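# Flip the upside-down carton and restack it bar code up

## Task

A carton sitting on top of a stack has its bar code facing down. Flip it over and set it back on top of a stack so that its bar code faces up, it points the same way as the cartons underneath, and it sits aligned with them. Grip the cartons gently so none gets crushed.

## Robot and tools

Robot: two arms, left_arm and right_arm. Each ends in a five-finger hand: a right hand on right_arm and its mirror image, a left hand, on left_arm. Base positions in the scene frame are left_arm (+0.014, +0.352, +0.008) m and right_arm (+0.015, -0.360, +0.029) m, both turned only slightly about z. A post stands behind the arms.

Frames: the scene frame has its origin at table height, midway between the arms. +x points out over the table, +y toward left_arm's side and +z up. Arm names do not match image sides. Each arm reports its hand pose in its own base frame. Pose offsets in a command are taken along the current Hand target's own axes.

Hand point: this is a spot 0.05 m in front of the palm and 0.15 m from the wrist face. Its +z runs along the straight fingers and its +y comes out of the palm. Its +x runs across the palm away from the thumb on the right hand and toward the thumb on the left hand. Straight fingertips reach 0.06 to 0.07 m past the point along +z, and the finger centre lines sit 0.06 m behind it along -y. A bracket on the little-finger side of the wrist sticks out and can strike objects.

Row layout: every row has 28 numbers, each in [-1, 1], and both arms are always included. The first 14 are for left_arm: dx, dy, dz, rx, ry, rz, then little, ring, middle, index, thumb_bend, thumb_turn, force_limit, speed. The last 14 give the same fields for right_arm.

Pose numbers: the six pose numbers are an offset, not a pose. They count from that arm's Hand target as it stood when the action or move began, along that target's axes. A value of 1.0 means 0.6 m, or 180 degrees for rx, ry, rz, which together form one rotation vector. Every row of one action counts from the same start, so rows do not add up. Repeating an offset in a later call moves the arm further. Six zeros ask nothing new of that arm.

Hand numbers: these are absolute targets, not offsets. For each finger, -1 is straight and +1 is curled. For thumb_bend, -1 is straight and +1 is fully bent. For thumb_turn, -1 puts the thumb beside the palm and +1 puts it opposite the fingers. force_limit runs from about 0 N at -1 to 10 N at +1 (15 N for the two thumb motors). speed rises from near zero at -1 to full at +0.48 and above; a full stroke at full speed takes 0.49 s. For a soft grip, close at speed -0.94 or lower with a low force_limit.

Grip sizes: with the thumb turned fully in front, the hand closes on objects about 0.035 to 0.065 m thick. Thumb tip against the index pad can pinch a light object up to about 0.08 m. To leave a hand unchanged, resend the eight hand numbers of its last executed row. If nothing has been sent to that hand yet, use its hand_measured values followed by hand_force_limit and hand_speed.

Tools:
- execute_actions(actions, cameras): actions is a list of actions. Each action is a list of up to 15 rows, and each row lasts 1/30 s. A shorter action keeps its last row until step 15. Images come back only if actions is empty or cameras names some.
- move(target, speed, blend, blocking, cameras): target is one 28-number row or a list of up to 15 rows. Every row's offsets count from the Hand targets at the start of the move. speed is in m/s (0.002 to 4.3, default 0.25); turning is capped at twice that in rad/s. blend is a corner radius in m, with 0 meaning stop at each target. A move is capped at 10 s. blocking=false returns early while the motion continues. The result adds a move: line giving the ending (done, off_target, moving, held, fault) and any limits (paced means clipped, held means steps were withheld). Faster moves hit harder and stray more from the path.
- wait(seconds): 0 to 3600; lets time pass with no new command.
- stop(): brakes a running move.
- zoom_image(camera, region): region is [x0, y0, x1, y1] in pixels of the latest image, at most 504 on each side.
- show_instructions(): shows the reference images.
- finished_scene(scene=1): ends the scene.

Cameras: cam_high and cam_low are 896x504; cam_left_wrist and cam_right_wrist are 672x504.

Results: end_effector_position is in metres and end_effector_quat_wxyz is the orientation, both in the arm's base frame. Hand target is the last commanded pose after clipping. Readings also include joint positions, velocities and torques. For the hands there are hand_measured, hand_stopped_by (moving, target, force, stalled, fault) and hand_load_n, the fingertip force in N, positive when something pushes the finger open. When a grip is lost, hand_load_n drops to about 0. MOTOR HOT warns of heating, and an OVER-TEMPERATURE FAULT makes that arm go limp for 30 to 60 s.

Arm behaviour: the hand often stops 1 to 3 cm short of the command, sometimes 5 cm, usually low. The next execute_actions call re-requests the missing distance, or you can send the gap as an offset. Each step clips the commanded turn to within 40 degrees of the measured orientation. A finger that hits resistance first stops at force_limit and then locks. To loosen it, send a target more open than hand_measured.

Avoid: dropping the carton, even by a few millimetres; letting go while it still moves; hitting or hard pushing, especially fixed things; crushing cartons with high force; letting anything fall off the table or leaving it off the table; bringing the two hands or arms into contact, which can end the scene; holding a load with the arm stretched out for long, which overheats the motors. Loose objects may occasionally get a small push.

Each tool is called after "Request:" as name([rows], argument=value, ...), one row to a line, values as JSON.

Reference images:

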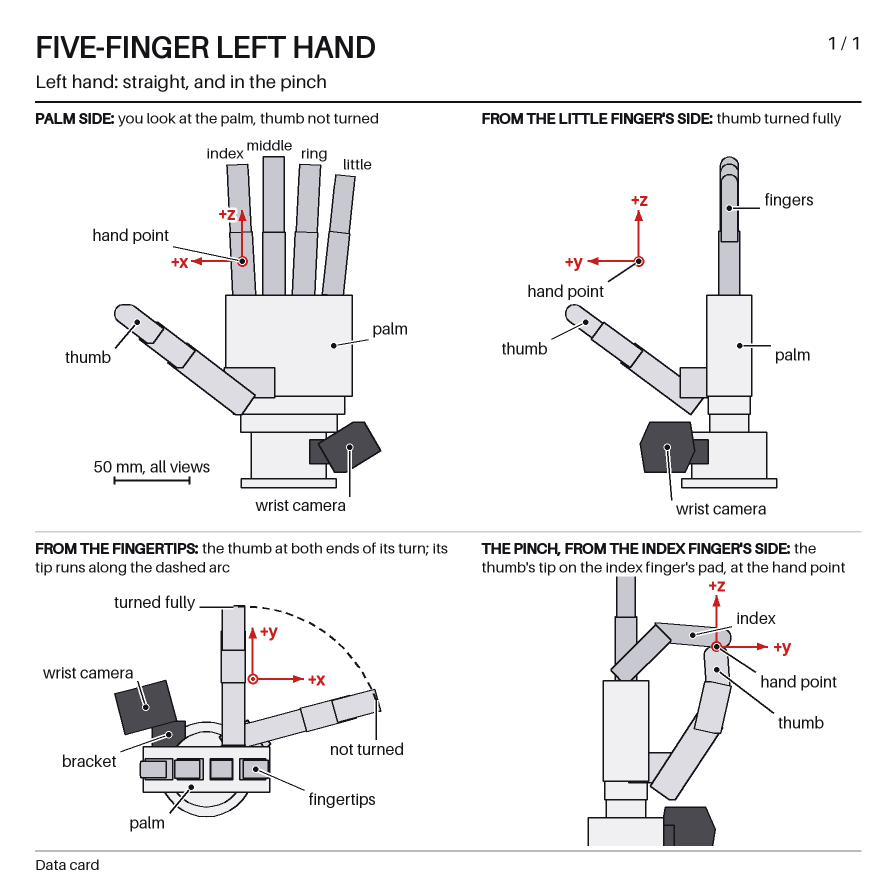

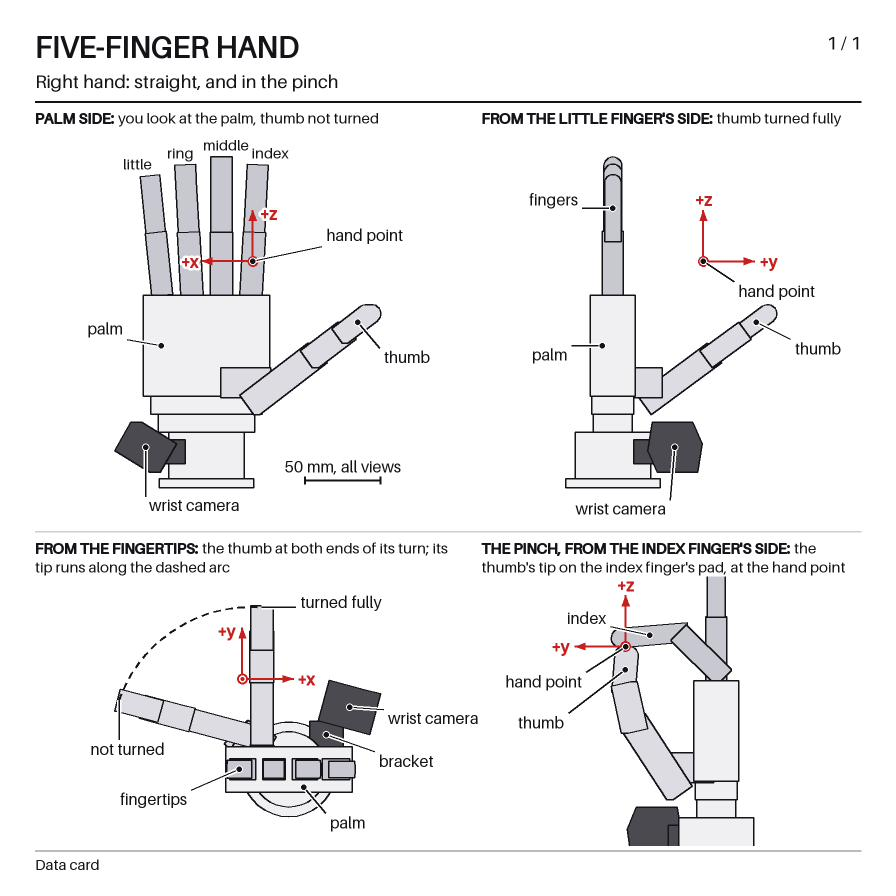

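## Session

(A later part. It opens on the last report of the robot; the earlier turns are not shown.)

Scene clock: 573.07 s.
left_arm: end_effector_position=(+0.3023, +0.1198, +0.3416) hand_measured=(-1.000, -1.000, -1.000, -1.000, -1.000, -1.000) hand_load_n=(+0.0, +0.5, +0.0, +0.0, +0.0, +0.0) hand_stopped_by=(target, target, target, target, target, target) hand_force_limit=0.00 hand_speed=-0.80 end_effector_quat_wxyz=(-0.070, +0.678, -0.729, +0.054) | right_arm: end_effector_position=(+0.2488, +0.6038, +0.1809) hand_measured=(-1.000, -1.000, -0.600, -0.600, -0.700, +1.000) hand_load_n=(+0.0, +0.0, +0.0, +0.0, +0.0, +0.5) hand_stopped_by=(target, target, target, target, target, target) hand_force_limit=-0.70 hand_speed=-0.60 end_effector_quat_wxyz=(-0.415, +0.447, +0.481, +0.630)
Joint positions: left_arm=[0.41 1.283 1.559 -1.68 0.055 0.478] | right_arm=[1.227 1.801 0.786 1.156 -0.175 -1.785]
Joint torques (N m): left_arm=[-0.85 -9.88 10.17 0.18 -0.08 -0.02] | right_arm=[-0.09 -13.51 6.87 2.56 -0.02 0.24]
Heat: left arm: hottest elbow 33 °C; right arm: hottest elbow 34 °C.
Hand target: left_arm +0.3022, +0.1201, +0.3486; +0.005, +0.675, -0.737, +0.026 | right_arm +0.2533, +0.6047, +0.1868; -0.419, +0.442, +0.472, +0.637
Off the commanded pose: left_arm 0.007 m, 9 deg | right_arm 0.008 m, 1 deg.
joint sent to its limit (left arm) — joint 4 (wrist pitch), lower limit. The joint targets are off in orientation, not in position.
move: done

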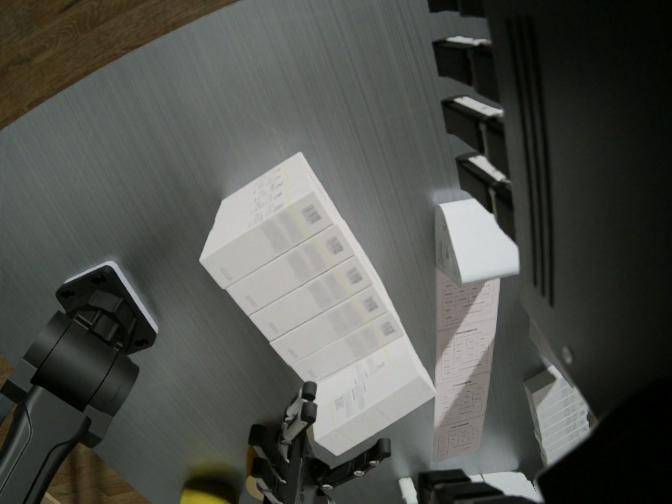

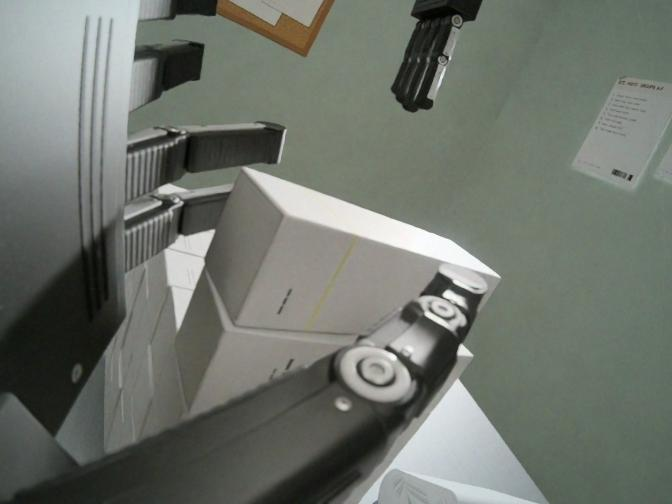

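Request:
move(target=[0,0,0,0,0,0,-1,-1,-1,-1,-1,-1,0,-0.8,-0.0192,-0.0015,-0.005,0,0,0,-1,-1,-0.6,-0.6,-0.7,1,-0.7,-0.6], cameras=["cam_left_wrist","cam_right_wrist"], speed=0.05)

Request:
zoom_image(camera="cam_right_wrist", region=[120, 100, 520, 400])

Scene clock: 577.60 s.
left_arm: end_effector_position=(+0.3023, +0.1198, +0.3416) hand_measured=(-1.000, -1.000, -1.000, -1.000, -1.000, -1.000) hand_load_n=(+0.0, +0.0, +0.0, +0.0, +0.0, +0.0) hand_stopped_by=(target, target, target, target, target, target) hand_force_limit=0.00 hand_speed=-0.80 end_effector_quat_wxyz=(-0.070, +0.678, -0.729, +0.054) | right_arm: end_effector_position=(+0.2510, +0.6037, +0.1706) hand_measured=(-1.000, -1.000, -0.600, -0.600, -0.700, +1.000) hand_load_n=(+0.0, +0.0, +0.0, +0.0, +0.0, +0.0) hand_stopped_by=(target, target, target, target, target, target) hand_force_limit=-0.70 hand_speed=-0.60 end_effector_quat_wxyz=(-0.416, +0.446, +0.480, +0.631)
Joint positions: left_arm=[0.41 1.283 1.559 -1.68 0.055 0.478] | right_arm=[1.223 1.833 0.786 1.192 -0.179 -1.784]
Joint torques (N m): left_arm=[-0.79 -9.88 10.21 0.18 -0.08 -0.03] | right_arm=[-0.21 -13.68 6.24 2.55 -0.02 0.23]
Heat: left arm: hottest elbow 33 °C; right arm: hottest elbow 33 °C.
Hand target: left_arm +0.3022, +0.1201, +0.3486; +0.005, +0.675, -0.737, +0.026 | right_arm +0.2550, +0.6033, +0.1750; -0.419, +0.443, +0.472, +0.637
Off the commanded pose: left_arm 0.007 m, 9 deg | right_arm 0.006 m, 1 deg.
joint sent to its limit (left arm) — joint 4 (wrist pitch), lower limit. The joint targets are off in orientation, not in position.
move: done

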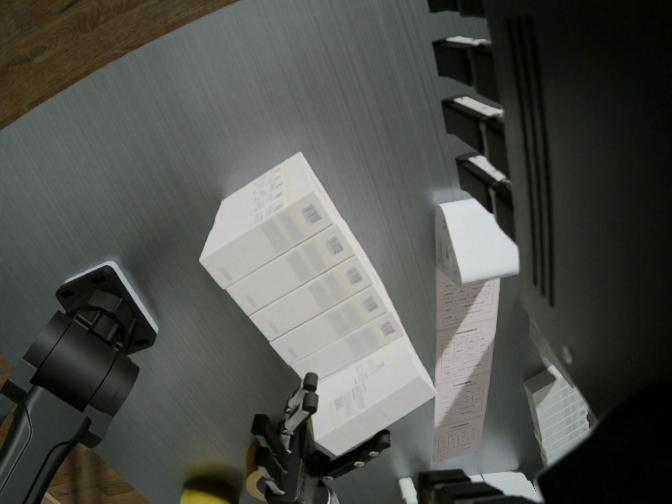

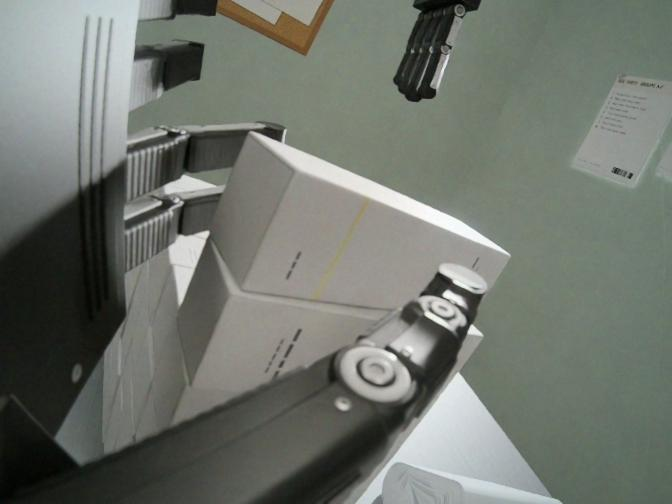

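Scaled by 1.260 from the camera's image (finer frame: 960x720).

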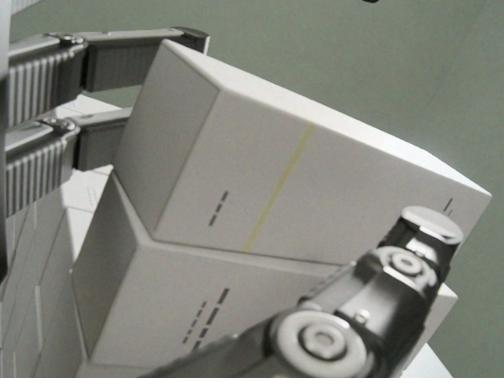

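Request:
move(target=[0,0,0,0,0,0,-1,-1,-1,-1,-1,-1,0,-0.8,0,0,0,0,0,0,-1,-1,-0.22,-0.22,-0.4,1,-0.85,-0.9], cameras=["cam_left_wrist","cam_right_wrist"])

Request:
zoom_image(camera="cam_right_wrist", region=[120, 100, 520, 400])

Request:
zoom_image(camera="cam_left_wrist", region=[250, 340, 450, 504])

Scene clock: 582.67 s.
left_arm: end_effector_position=(+0.3023, +0.1198, +0.3416) hand_measured=(-1.000, -1.000, -1.000, -1.000, -1.000, -1.000) hand_load_n=(+0.0, +0.0, +0.0, +0.0, +0.0, +0.0) hand_stopped_by=(target, target, target, target, target, target) hand_force_limit=0.00 hand_speed=-0.80 end_effector_quat_wxyz=(-0.070, +0.678, -0.729, +0.054) | right_arm: end_effector_position=(+0.2510, +0.6037, +0.1706) hand_measured=(-1.000, -1.000, -0.220, -0.220, -0.400, +1.000) hand_load_n=(+0.0, +0.0, +0.5, +0.0, +0.0, +0.0) hand_stopped_by=(target, target, target, target, target, target) hand_force_limit=-0.85 hand_speed=-0.90 end_effector_quat_wxyz=(-0.416, +0.446, +0.480, +0.631)
Joint positions: left_arm=[0.41 1.283 1.559 -1.68 0.055 0.478] | right_arm=[1.223 1.833 0.786 1.192 -0.179 -1.784]
Joint torques (N m): left_arm=[-0.79 -9.88 10.15 0.2 -0.08 -0.03] | right_arm=[-0.15 -13.68 6.23 2.55 -0.01 0.24]
Heat: left arm: hottest elbow 33 °C; right arm: hottest elbow 33 °C.
Hand target: left_arm +0.3022, +0.1201, +0.3486; +0.005, +0.675, -0.737, +0.026 | right_arm +0.2551, +0.6033, +0.1750; -0.419, +0.443, +0.472, +0.637
Off the commanded pose: left_arm 0.007 m, 9 deg | right_arm 0.006 m, 1 deg.
joint sent to its limit (left arm) — joint 4 (wrist pitch), lower limit. The joint targets are off in orientation, not in position.
move: done

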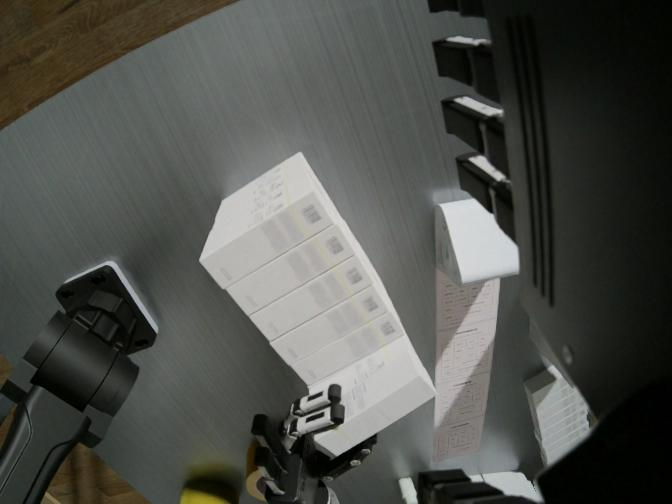

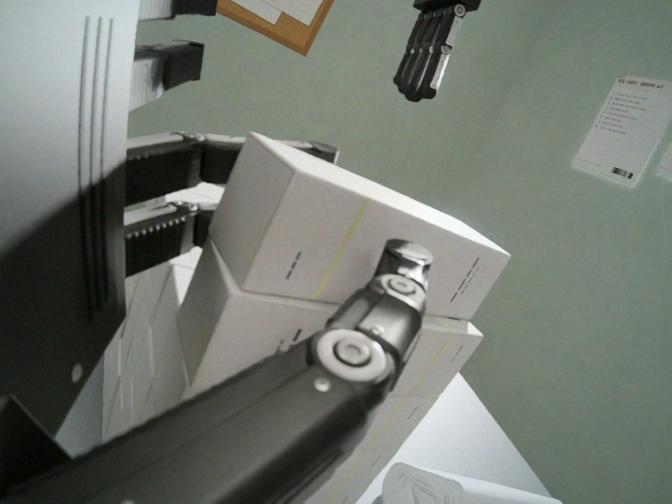

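Scaled by 1.260 from the camera's image (finer frame: 960x720).

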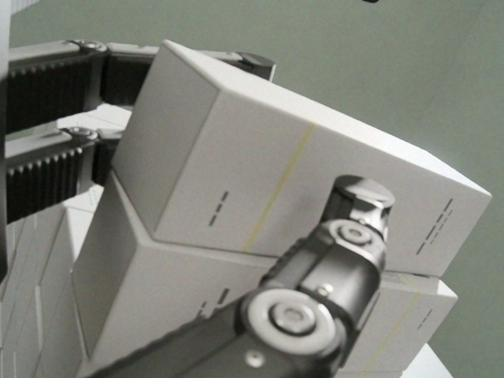

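Scaled by 2.520 from the camera's image (finer frame: 960x720).

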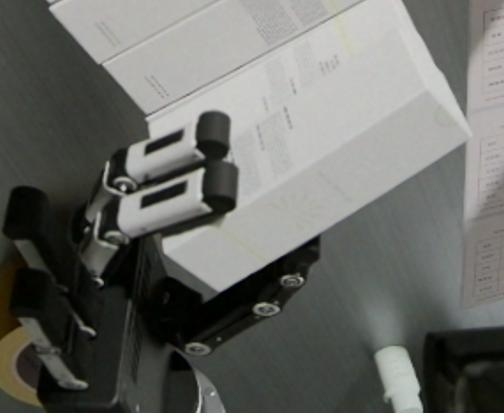

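Request:
move(target=[0,0,0,0,0,0,-1,-1,-1,-1,-1,-1,0,-0.8,-0.0096,-0.002,-0.0014,0,0,0,-1,-1,-0.45,-0.45,-0.45,1,-0.85,-0.8], cameras=[], speed=0.05)

Scene clock: 612.67 s.
left_arm: end_effector_position=(+0.3023, +0.1198, +0.3416) hand_measured=(-1.000, -1.000, -1.000, -1.000, -1.000, -1.000) hand_load_n=(+0.0, +0.0, +0.0, +0.0, +0.0, +0.0) hand_stopped_by=(target, target, target, target, target, target) hand_force_limit=0.00 hand_speed=-0.80 end_effector_quat_wxyz=(-0.070, +0.678, -0.729, +0.054) | right_arm: end_effector_position=(+0.2510, +0.6039, +0.1656) hand_measured=(-1.000, -1.000, -0.450, -0.450, -0.450, +1.000) hand_load_n=(+0.0, +0.0, +0.0, +0.5, +0.0, +0.5) hand_stopped_by=(target, target, target, target, target, target) hand_force_limit=-0.85 hand_speed=-0.80 end_effector_quat_wxyz=(-0.416, +0.445, +0.479, +0.631)
Joint positions: left_arm=[0.41 1.283 1.559 -1.68 0.055 0.478] | right_arm=[1.223 1.848 0.786 1.208 -0.18 -1.784]
Joint torques (N m): left_arm=[-0.91 -9.93 10.15 0.21 -0.08 -0.02] | right_arm=[-0.09 -13.68 6.13 2.56 -0.01 0.23]
Heat: left arm: hottest elbow 33 °C; right arm: hottest elbow 32 °C.
Hand target: left_arm +0.3022, +0.1201, +0.3486; +0.005, +0.675, -0.737, +0.026 | right_arm +0.2551, +0.6034, +0.1691; -0.419, +0.442, +0.472, +0.637
Off the commanded pose: left_arm 0.007 m, 9 deg | right_arm 0.006 m, 1 deg.
joint sent to its limit (left arm) — joint 4 (wrist pitch), lower limit. The joint targets are off in orientation, not in position.
move: done

Request:
move(target=[0,0,0,0,0,0,-1,-1,-1,-1,-1,-1,0,-0.8,0,0,0,0,0,0,-1,-1,-0.22,-0.22,-0.35,1,-0.85,-0.9], cameras=["cam_left_wrist","cam_right_wrist"])

Request:
zoom_image(camera="cam_right_wrist", region=[120, 80, 520, 380])

Request:
zoom_image(camera="cam_left_wrist", region=[250, 340, 450, 504])

Scene clock: 616.10 s.
left_arm: end_effector_position=(+0.3023, +0.1198, +0.3416) hand_measured=(-1.000, -1.000, -1.000, -1.000, -1.000, -1.000) hand_load_n=(+0.0, +0.0, +0.0, +0.0, +0.0, +0.0) hand_stopped_by=(target, target, target, target, target, target) hand_force_limit=0.00 hand_speed=-0.80 end_effector_quat_wxyz=(-0.070, +0.678, -0.729, +0.054) | right_arm: end_effector_position=(+0.2510, +0.6039, +0.1656) hand_measured=(-1.000, -1.000, -0.220, -0.220, -0.350, +1.000) hand_load_n=(+0.0, +0.0, +0.0, +0.5, +0.0, +0.0) hand_stopped_by=(target, target, target, target, target, target) hand_force_limit=-0.85 hand_speed=-0.90 end_effector_quat_wxyz=(-0.416, +0.445, +0.479, +0.631)
Joint positions: left_arm=[0.41 1.283 1.559 -1.68 0.055 0.478] | right_arm=[1.223 1.848 0.786 1.208 -0.18 -1.784]
Joint torques (N m): left_arm=[-0.91 -9.93 10.15 0.2 -0.07 -0.02] | right_arm=[-0.09 -13.74 6.12 2.58 -0.02 0.24]
Heat: left arm: hottest elbow 33 °C; right arm: hottest elbow 32 °C.
Hand target: left_arm +0.3022, +0.1201, +0.3486; +0.005, +0.675, -0.737, +0.026 | right_arm +0.2551, +0.6034, +0.1691; -0.419, +0.442, +0.472, +0.637
Off the commanded pose: left_arm 0.007 m, 9 deg | right_arm 0.006 m, 1 deg.
joint sent to its limit (left arm) — joint 4 (wrist pitch), lower limit. The joint targets are off in orientation, not in position.
move: done

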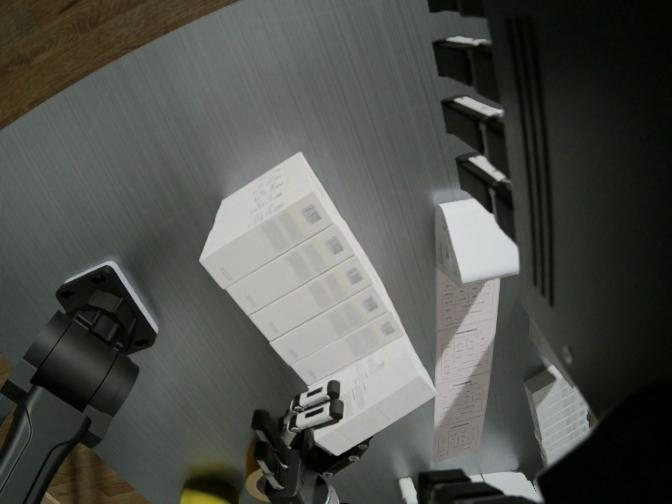

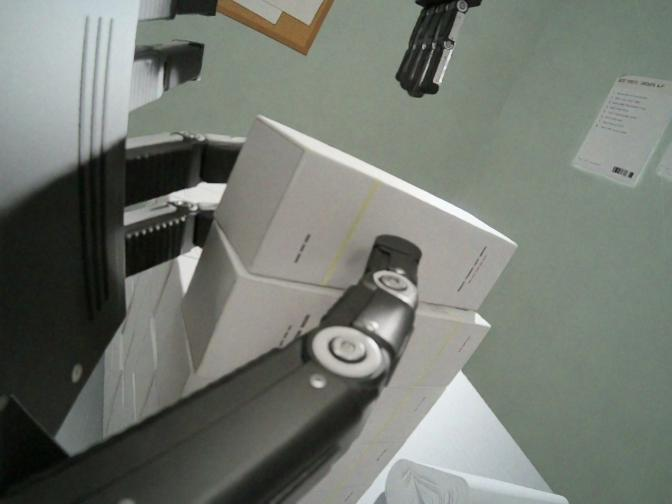

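Scaled by 1.260 from the camera's image (finer frame: 960x720).

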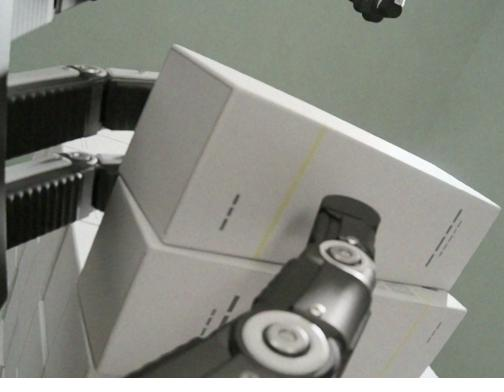

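Scaled by 2.520 from the camera's image (finer frame: 960x720).

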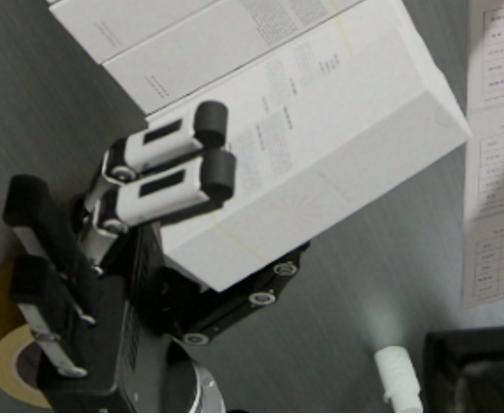

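Request:
move(target=[0,0,0,0,0,0,-1,-1,-1,-1,-1,-1,0,-0.8,0,0,0,0,0,0,-1,-1,-0.22,-0.22,0.0,1,-0.72,-0.94], cameras=["cam_left_wrist","cam_right_wrist"])

Request:
zoom_image(camera="cam_right_wrist", region=[120, 80, 520, 380])

Request:
zoom_image(camera="cam_left_wrist", region=[250, 340, 450, 504])

Scene clock: 622.37 s.
left_arm: end_effector_position=(+0.3023, +0.1198, +0.3416) hand_measured=(-1.000, -1.000, -1.000, -1.000, -1.000, -1.000) hand_load_n=(+0.0, +0.0, +0.0, +0.0, +0.0, +0.0) hand_stopped_by=(target, target, target, target, target, target) hand_force_limit=0.00 hand_speed=-0.80 end_effector_quat_wxyz=(-0.070, +0.678, -0.729, +0.054) | right_arm: end_effector_position=(+0.2512, +0.6038, +0.1656) hand_measured=(-1.000, -1.000, -0.220, -0.220, -0.146, +1.000) hand_load_n=(+0.0, +0.0, +1.0, +0.5, +2.0, +0.5) hand_stopped_by=(target, target, target, target, force, target) hand_force_limit=-0.72 hand_speed=-0.94 end_effector_quat_wxyz=(-0.416, +0.446, +0.479, +0.632)
Joint positions: left_arm=[0.41 1.283 1.559 -1.68 0.055 0.478] | right_arm=[1.222 1.848 0.786 1.208 -0.18 -1.784]
Joint torques (N m): left_arm=[-0.79 -9.93 10.19 0.18 -0.07 -0.02] | right_arm=[-0.03 -13.92 6.12 2.59 -0.02 0.24]
Heat: left arm: hottest elbow 33 °C; right arm: hottest elbow 32 °C.
Hand target: left_arm +0.3022, +0.1201, +0.3486; +0.005, +0.675, -0.737, +0.026 | right_arm +0.2553, +0.6033, +0.1691; -0.419, +0.443, +0.472, +0.637
Off the commanded pose: left_arm 0.007 m, 9 deg | right_arm 0.005 m, 1 deg.
joint sent to its limit (left arm) — joint 4 (wrist pitch), lower limit. The joint targets are off in orientation, not in position.
move: done

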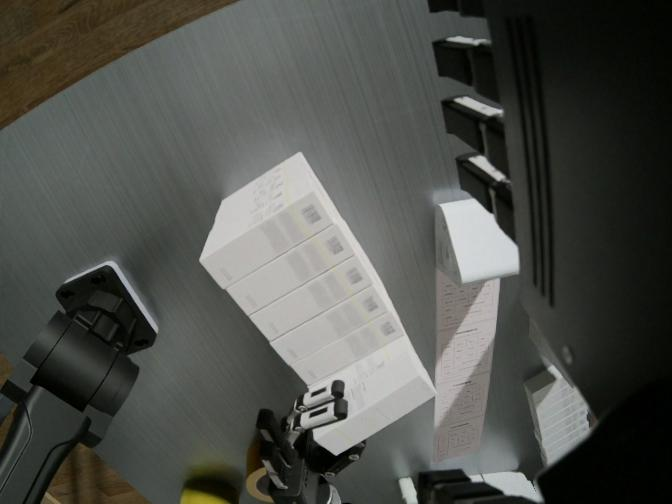

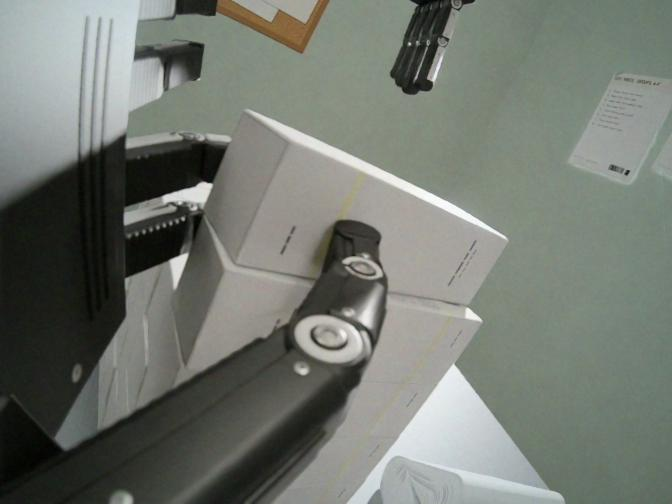

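Scaled by 1.260 from the camera's image (finer frame: 960x720).

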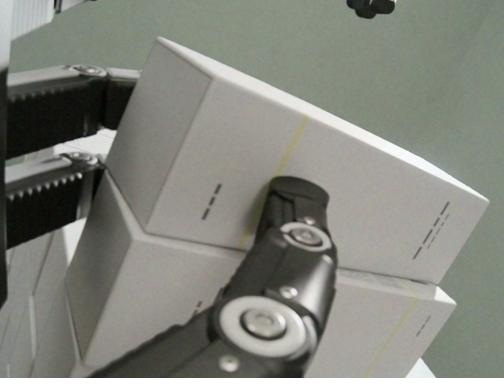

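Scaled by 2.520 from the camera's image (finer frame: 960x720).

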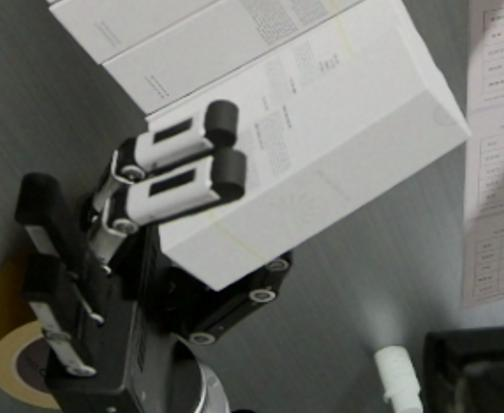

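Request:
move(target=[0,0,0,0,0,0,-1,-1,-1,-1,-1,-1,0,-0.8,0,0,0,0,0,0,-1,-1,-0.22,-0.22,0.1,1,-0.48,-0.94], cameras=["cam_left_wrist","cam_right_wrist"])

Request:
zoom_image(camera="cam_right_wrist", region=[120, 80, 520, 380])

Scene clock: 624.83 s.
left_arm: end_effector_position=(+0.3023, +0.1198, +0.3416) hand_measured=(-1.000, -1.000, -1.000, -1.000, -1.000, -1.000) hand_load_n=(+0.0, +0.0, +0.0, +0.0, -0.5, +0.0) hand_stopped_by=(target, target, target, target, target, target) hand_force_limit=0.00 hand_speed=-0.80 end_effector_quat_wxyz=(-0.070, +0.678, -0.729, +0.054) | right_arm: end_effector_position=(+0.2512, +0.6038, +0.1658) hand_measured=(-1.000, -1.000, -0.220, -0.220, -0.128, +1.000) hand_load_n=(+0.0, +0.0, +1.5, +0.5, +4.0, +0.5) hand_stopped_by=(target, target, target, target, force, target) hand_force_limit=-0.48 hand_speed=-0.94 end_effector_quat_wxyz=(-0.416, +0.445, +0.479, +0.632)
Joint positions: left_arm=[0.41 1.283 1.559 -1.68 0.055 0.478] | right_arm=[1.222 1.848 0.786 1.209 -0.18 -1.784]
Joint torques (N m): left_arm=[-0.79 -9.88 10.17 0.17 -0.07 -0.02] | right_arm=[-0.09 -13.68 6.13 2.54 -0.03 0.23]
Heat: left arm: hottest elbow 33 °C; right arm: hottest elbow 32 °C.
Hand target: left_arm +0.3022, +0.1201, +0.3486; +0.005, +0.675, -0.737, +0.026 | right_arm +0.2553, +0.6033, +0.1692; -0.419, +0.442, +0.472, +0.637
Off the commanded pose: left_arm 0.007 m, 9 deg | right_arm 0.005 m, 1 deg.
joint sent to its limit (left arm) — joint 4 (wrist pitch), lower limit. The joint targets are off in orientation, not in position.
move: done

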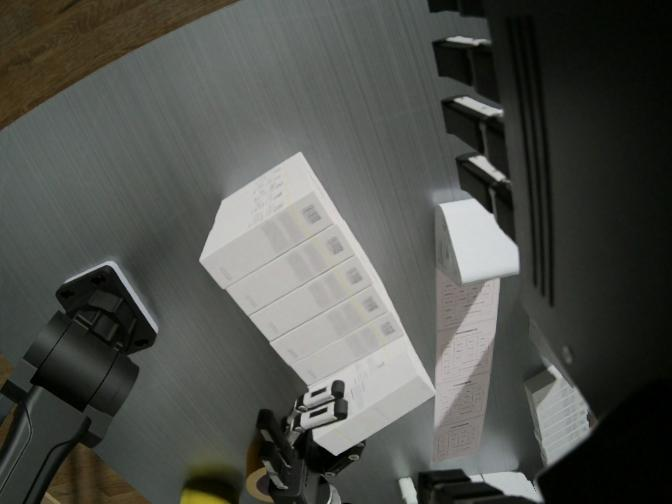

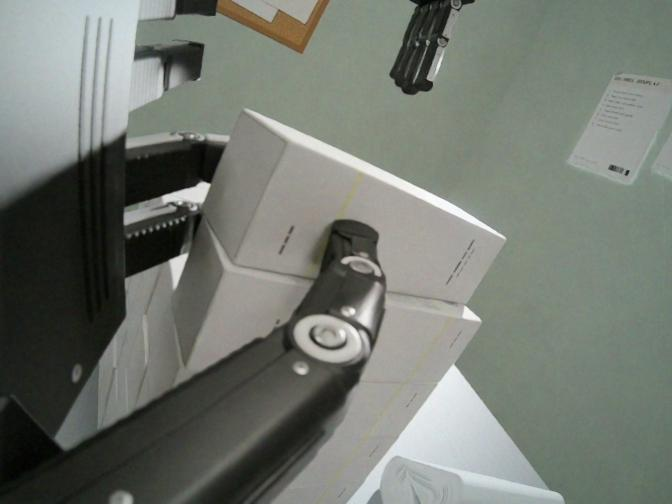

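Scaled by 1.260 from the camera's image (finer frame: 960x720).

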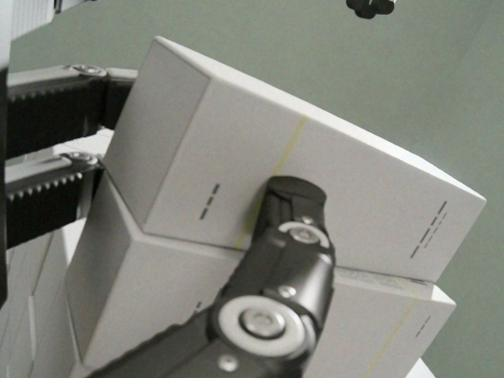

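Request:
move(target=[0,0,0,0,0,0,-1,-1,-1,-1,-1,-1,0,-0.8,0.032,0.0077,0.0054,0,0,0,-1,-1,-0.22,-0.22,0.1,1,-0.48,-0.94], cameras=["cam_left_wrist","cam_right_wrist"], speed=0.04)

Request:
zoom_image(camera="cam_right_wrist", region=[120, 80, 520, 380])

Request:
zoom_image(camera="cam_left_wrist", region=[250, 340, 450, 504])

Scene clock: 629.23 s.
left_arm: end_effector_position=(+0.3023, +0.1198, +0.3416) hand_measured=(-1.000, -1.000, -1.000, -1.000, -1.000, -1.000) hand_load_n=(+0.0, +0.0, +0.0, +0.0, +0.0, +0.0) hand_stopped_by=(target, target, target, target, target, target) hand_force_limit=0.00 hand_speed=-0.80 end_effector_quat_wxyz=(-0.070, +0.678, -0.729, +0.054) | right_arm: end_effector_position=(+0.2511, +0.6036, +0.1726) hand_measured=(-1.000, -1.000, -0.220, -0.220, -0.128, +1.000) hand_load_n=(+0.0, +0.0, +2.0, +0.5, +3.0, +1.0) hand_stopped_by=(target, target, target, target, force, target) hand_force_limit=-0.48 hand_speed=-0.94 end_effector_quat_wxyz=(-0.416, +0.448, +0.480, +0.629)
Joint positions: left_arm=[0.41 1.283 1.559 -1.68 0.055 0.478] | right_arm=[1.222 1.822 0.786 1.176 -0.18 -1.78]
Joint torques (N m): left_arm=[-0.85 -9.88 10.15 0.17 -0.08 -0.02] | right_arm=[-0.21 -16.21 6.6 1.55 -0.01 0.19]
Heat: left arm: hottest elbow 33 °C; right arm: hottest elbow 32 °C.
Hand target: left_arm +0.3022, +0.1201, +0.3486; +0.005, +0.675, -0.737, +0.026 | right_arm +0.2553, +0.6033, +0.1890; -0.419, +0.443, +0.472, +0.637
Off the commanded pose: left_arm 0.007 m, 9 deg | right_arm 0.017 m, 1 deg.
joint sent to its limit (left arm) — joint 4 (wrist pitch), lower limit. The joint targets are off in orientation, not in position.
move: off_target (right_arm)

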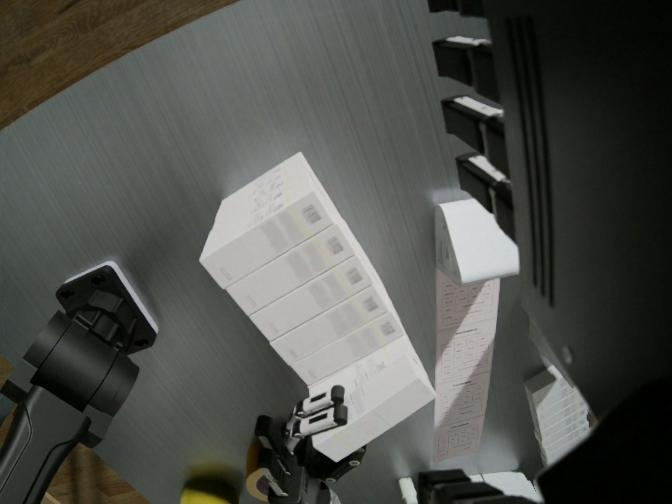

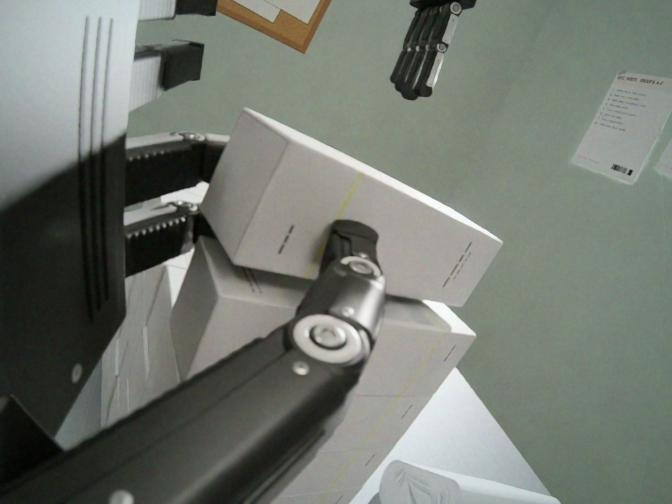

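Scaled by 1.260 from the camera's image (finer frame: 960x720).

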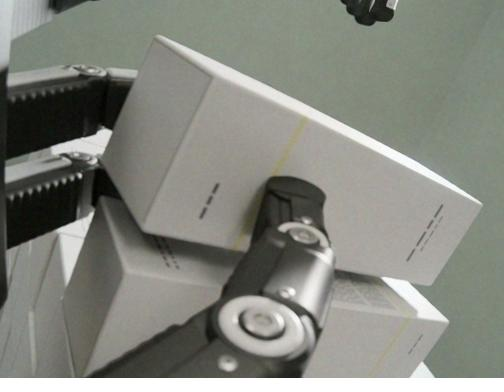

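Scaled by 2.520 from the camera's image (finer frame: 960x720).

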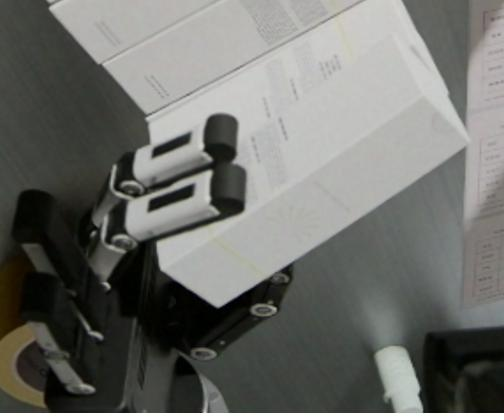

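Request:
move(target=[0,0,0,0,0,0,-1,-1,-1,-1,-1,-1,0,-0.8,0.096,0.023,0.0162,0,0,0,-1,-1,-0.22,-0.22,0.1,1,-0.48,-0.94], cameras=["cam_left_wrist","cam_right_wrist"], speed=0.05)

Request:
zoom_image(camera="cam_right_wrist", region=[120, 80, 520, 380])

Request:
zoom_image(camera="cam_left_wrist", region=[250, 340, 450, 504])

Scene clock: 634.73 s.
left_arm: end_effector_position=(+0.3023, +0.1198, +0.3416) hand_measured=(-1.000, -1.000, -1.000, -1.000, -1.000, -1.000) hand_load_n=(+0.0, +0.0, -0.5, +0.0, +0.0, +0.0) hand_stopped_by=(target, target, target, target, target, target) hand_force_limit=0.00 hand_speed=-0.80 end_effector_quat_wxyz=(-0.070, +0.678, -0.729, +0.054) | right_arm: end_effector_position=(+0.2487, +0.5971, +0.2194) hand_measured=(-1.000, -1.000, -0.220, -0.220, -0.128, +1.000) hand_load_n=(+0.0, +0.0, +2.0, +0.5, +3.0, +1.0) hand_stopped_by=(target, target, target, target, force, target) hand_force_limit=-0.48 hand_speed=-0.94 end_effector_quat_wxyz=(-0.413, +0.456, +0.486, +0.621)
Joint positions: left_arm=[0.41 1.283 1.559 -1.68 0.055 0.478] | right_arm=[1.222 1.669 0.786 0.998 -0.18 -1.78]
Joint torques (N m): left_arm=[-0.79 -9.88 10.14 0.17 -0.08 -0.02] | right_arm=[-0.09 -14.97 10.04 1.59 -0.01 0.18]
Heat: left arm: hottest elbow 33 °C; right arm: hottest elbow 32 °C.
Hand target: left_arm +0.3022, +0.1201, +0.3486; +0.005, +0.675, -0.737, +0.026 | right_arm +0.2552, +0.6033, +0.2491; -0.419, +0.443, +0.472, +0.637
Off the commanded pose: left_arm 0.007 m, 9 deg | right_arm 0.031 m, 3 deg.
joint sent to its limit (left arm) — joint 4 (wrist pitch), lower limit. The joint targets are off in orientation, not in position.
move: off_target (right_arm)

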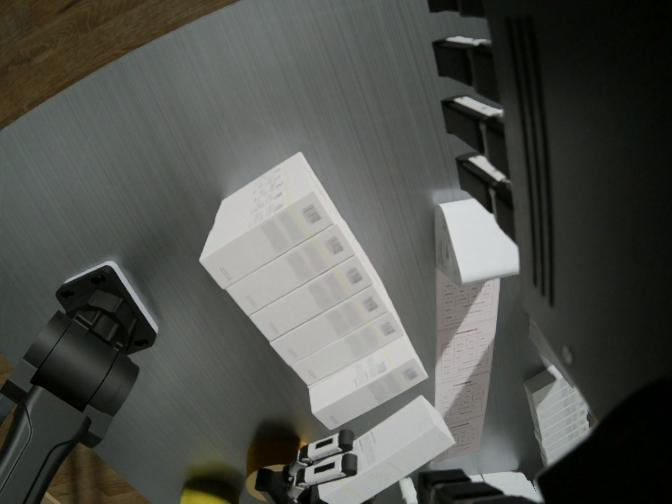

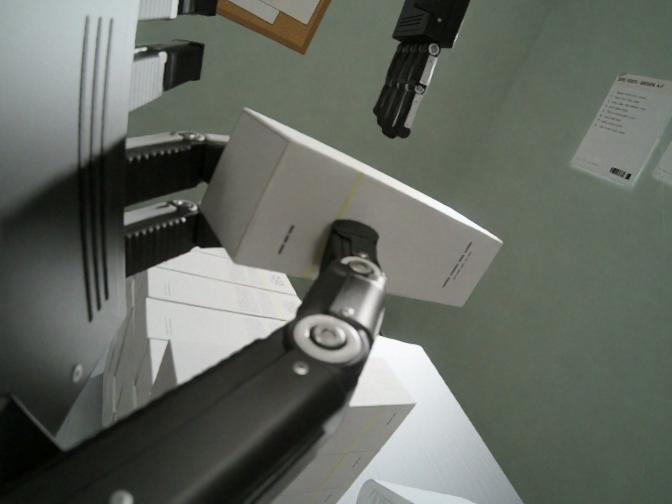

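Scaled by 1.260 from the camera's image (finer frame: 960x720).

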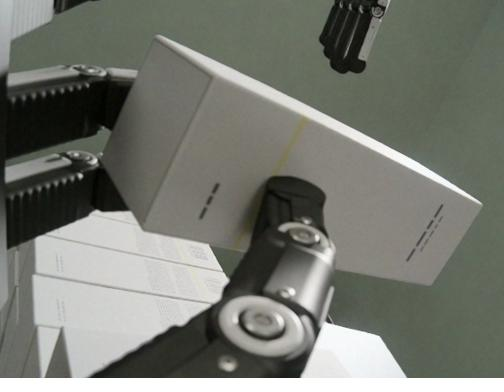

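Scaled by 2.520 from the camera's image (finer frame: 960x720).

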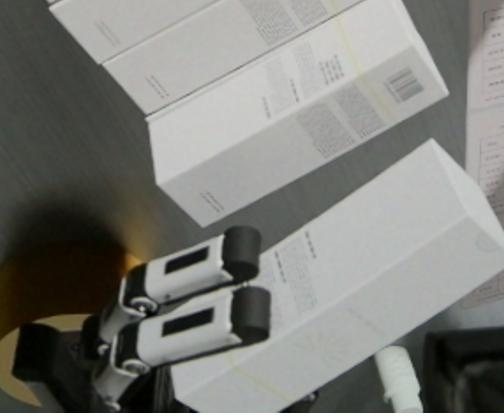

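Request:
move([
  [0,0,0,0,0,0,-1,-1,-1,-1,-1,-1,0,-0.8,0.1348,0.0432,-0.222,0,0,0,-1,-1,-0.22,-0.22,0.1,1,-0.48,-0.94],
  [0,0,0,0,0,0,-1,-1,-1,-1,-1,-1,0,-0.8,-0.0067,0.0405,-0.3073,-0.0261,-0.2552,0.425,-1,-1,-0.22,-0.22,0.1,1,-0.48,-0.94],
], cameras=["all"], speed=0.14, blend=[0.03,0])

Scene clock: 736.17 s.
left_arm: end_effector_position=(+0.3023, +0.1198, +0.3416) hand_measured=(-1.000, -1.000, -1.000, -1.000, -1.000, -1.000) hand_load_n=(+0.0, +0.0, +0.0, +0.0, -0.5, +0.0) hand_stopped_by=(target, target, target, target, target, target) hand_force_limit=0.00 hand_speed=-0.80 end_effector_quat_wxyz=(-0.070, +0.678, -0.729, +0.054) | right_arm: end_effector_position=(+0.2370, +0.4103, +0.1983) hand_measured=(-1.000, -1.000, -0.220, -0.220, -0.128, +1.000) hand_load_n=(+0.0, +0.0, +1.5, +0.5, +3.5, +1.0) hand_stopped_by=(target, target, target, target, force, target) hand_force_limit=-0.48 hand_speed=-0.94 end_effector_quat_wxyz=(-0.484, +0.851, +0.197, +0.046)
Joint positions: left_arm=[0.41 1.283 1.559 -1.68 0.055 0.478] | right_arm=[0.821 1.248 0.979 -0.505 -0.716 -0.893]
Joint torques (N m): left_arm=[-0.85 -9.88 10.15 0.21 -0.08 -0.02] | right_arm=[-0.03 -8.94 13.65 1.09 -0.42 0.27]
Heat: left arm: hottest elbow 34 °C; right arm: hottest elbow 35 °C.
Hand target: left_arm +0.3022, +0.1201, +0.3486; +0.005, +0.675, -0.737, +0.026 | right_arm +0.2485, +0.4196, +0.2210; -0.494, +0.845, +0.197, +0.058
Off the commanded pose: left_arm 0.007 m, 9 deg | right_arm 0.027 m, 2 deg.
joint sent to its limit (left arm) — joint 4 (wrist pitch), lower limit. The joint targets are off in orientation, not in position.
move: off_target (right_arm)

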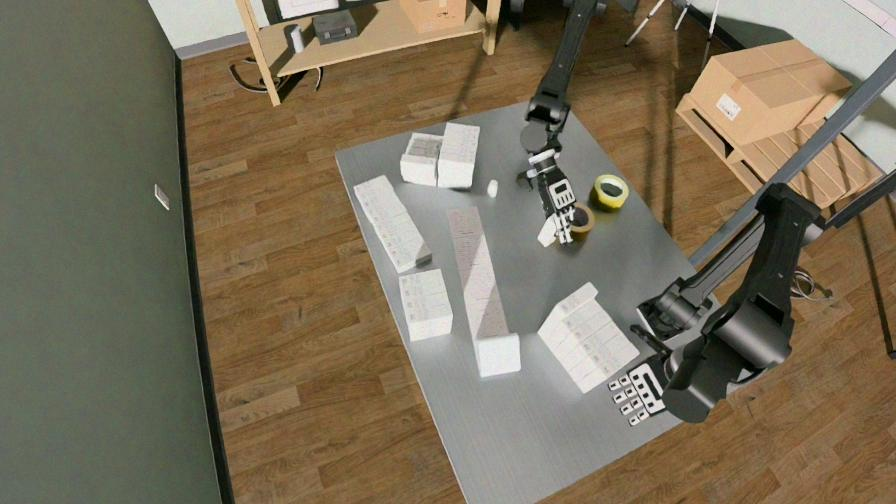

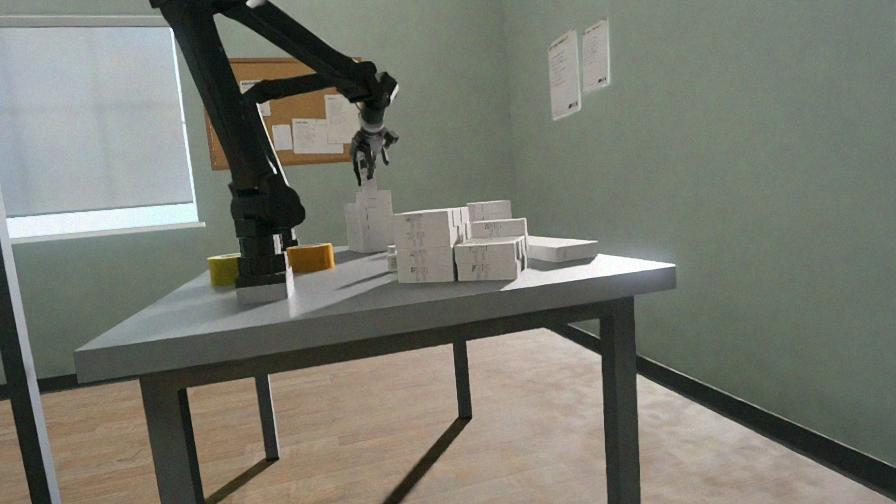

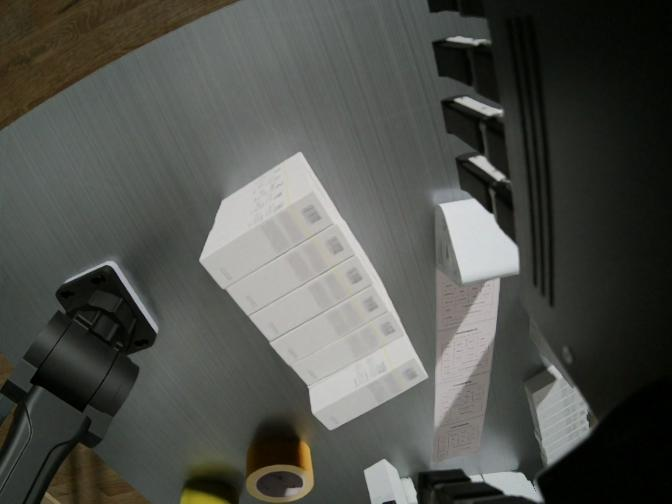

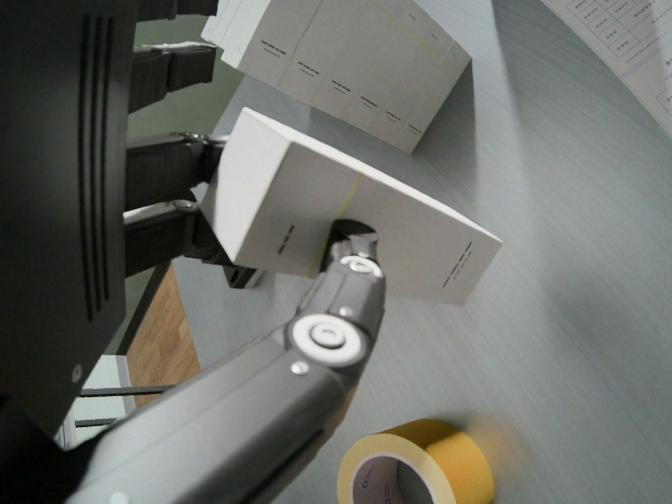

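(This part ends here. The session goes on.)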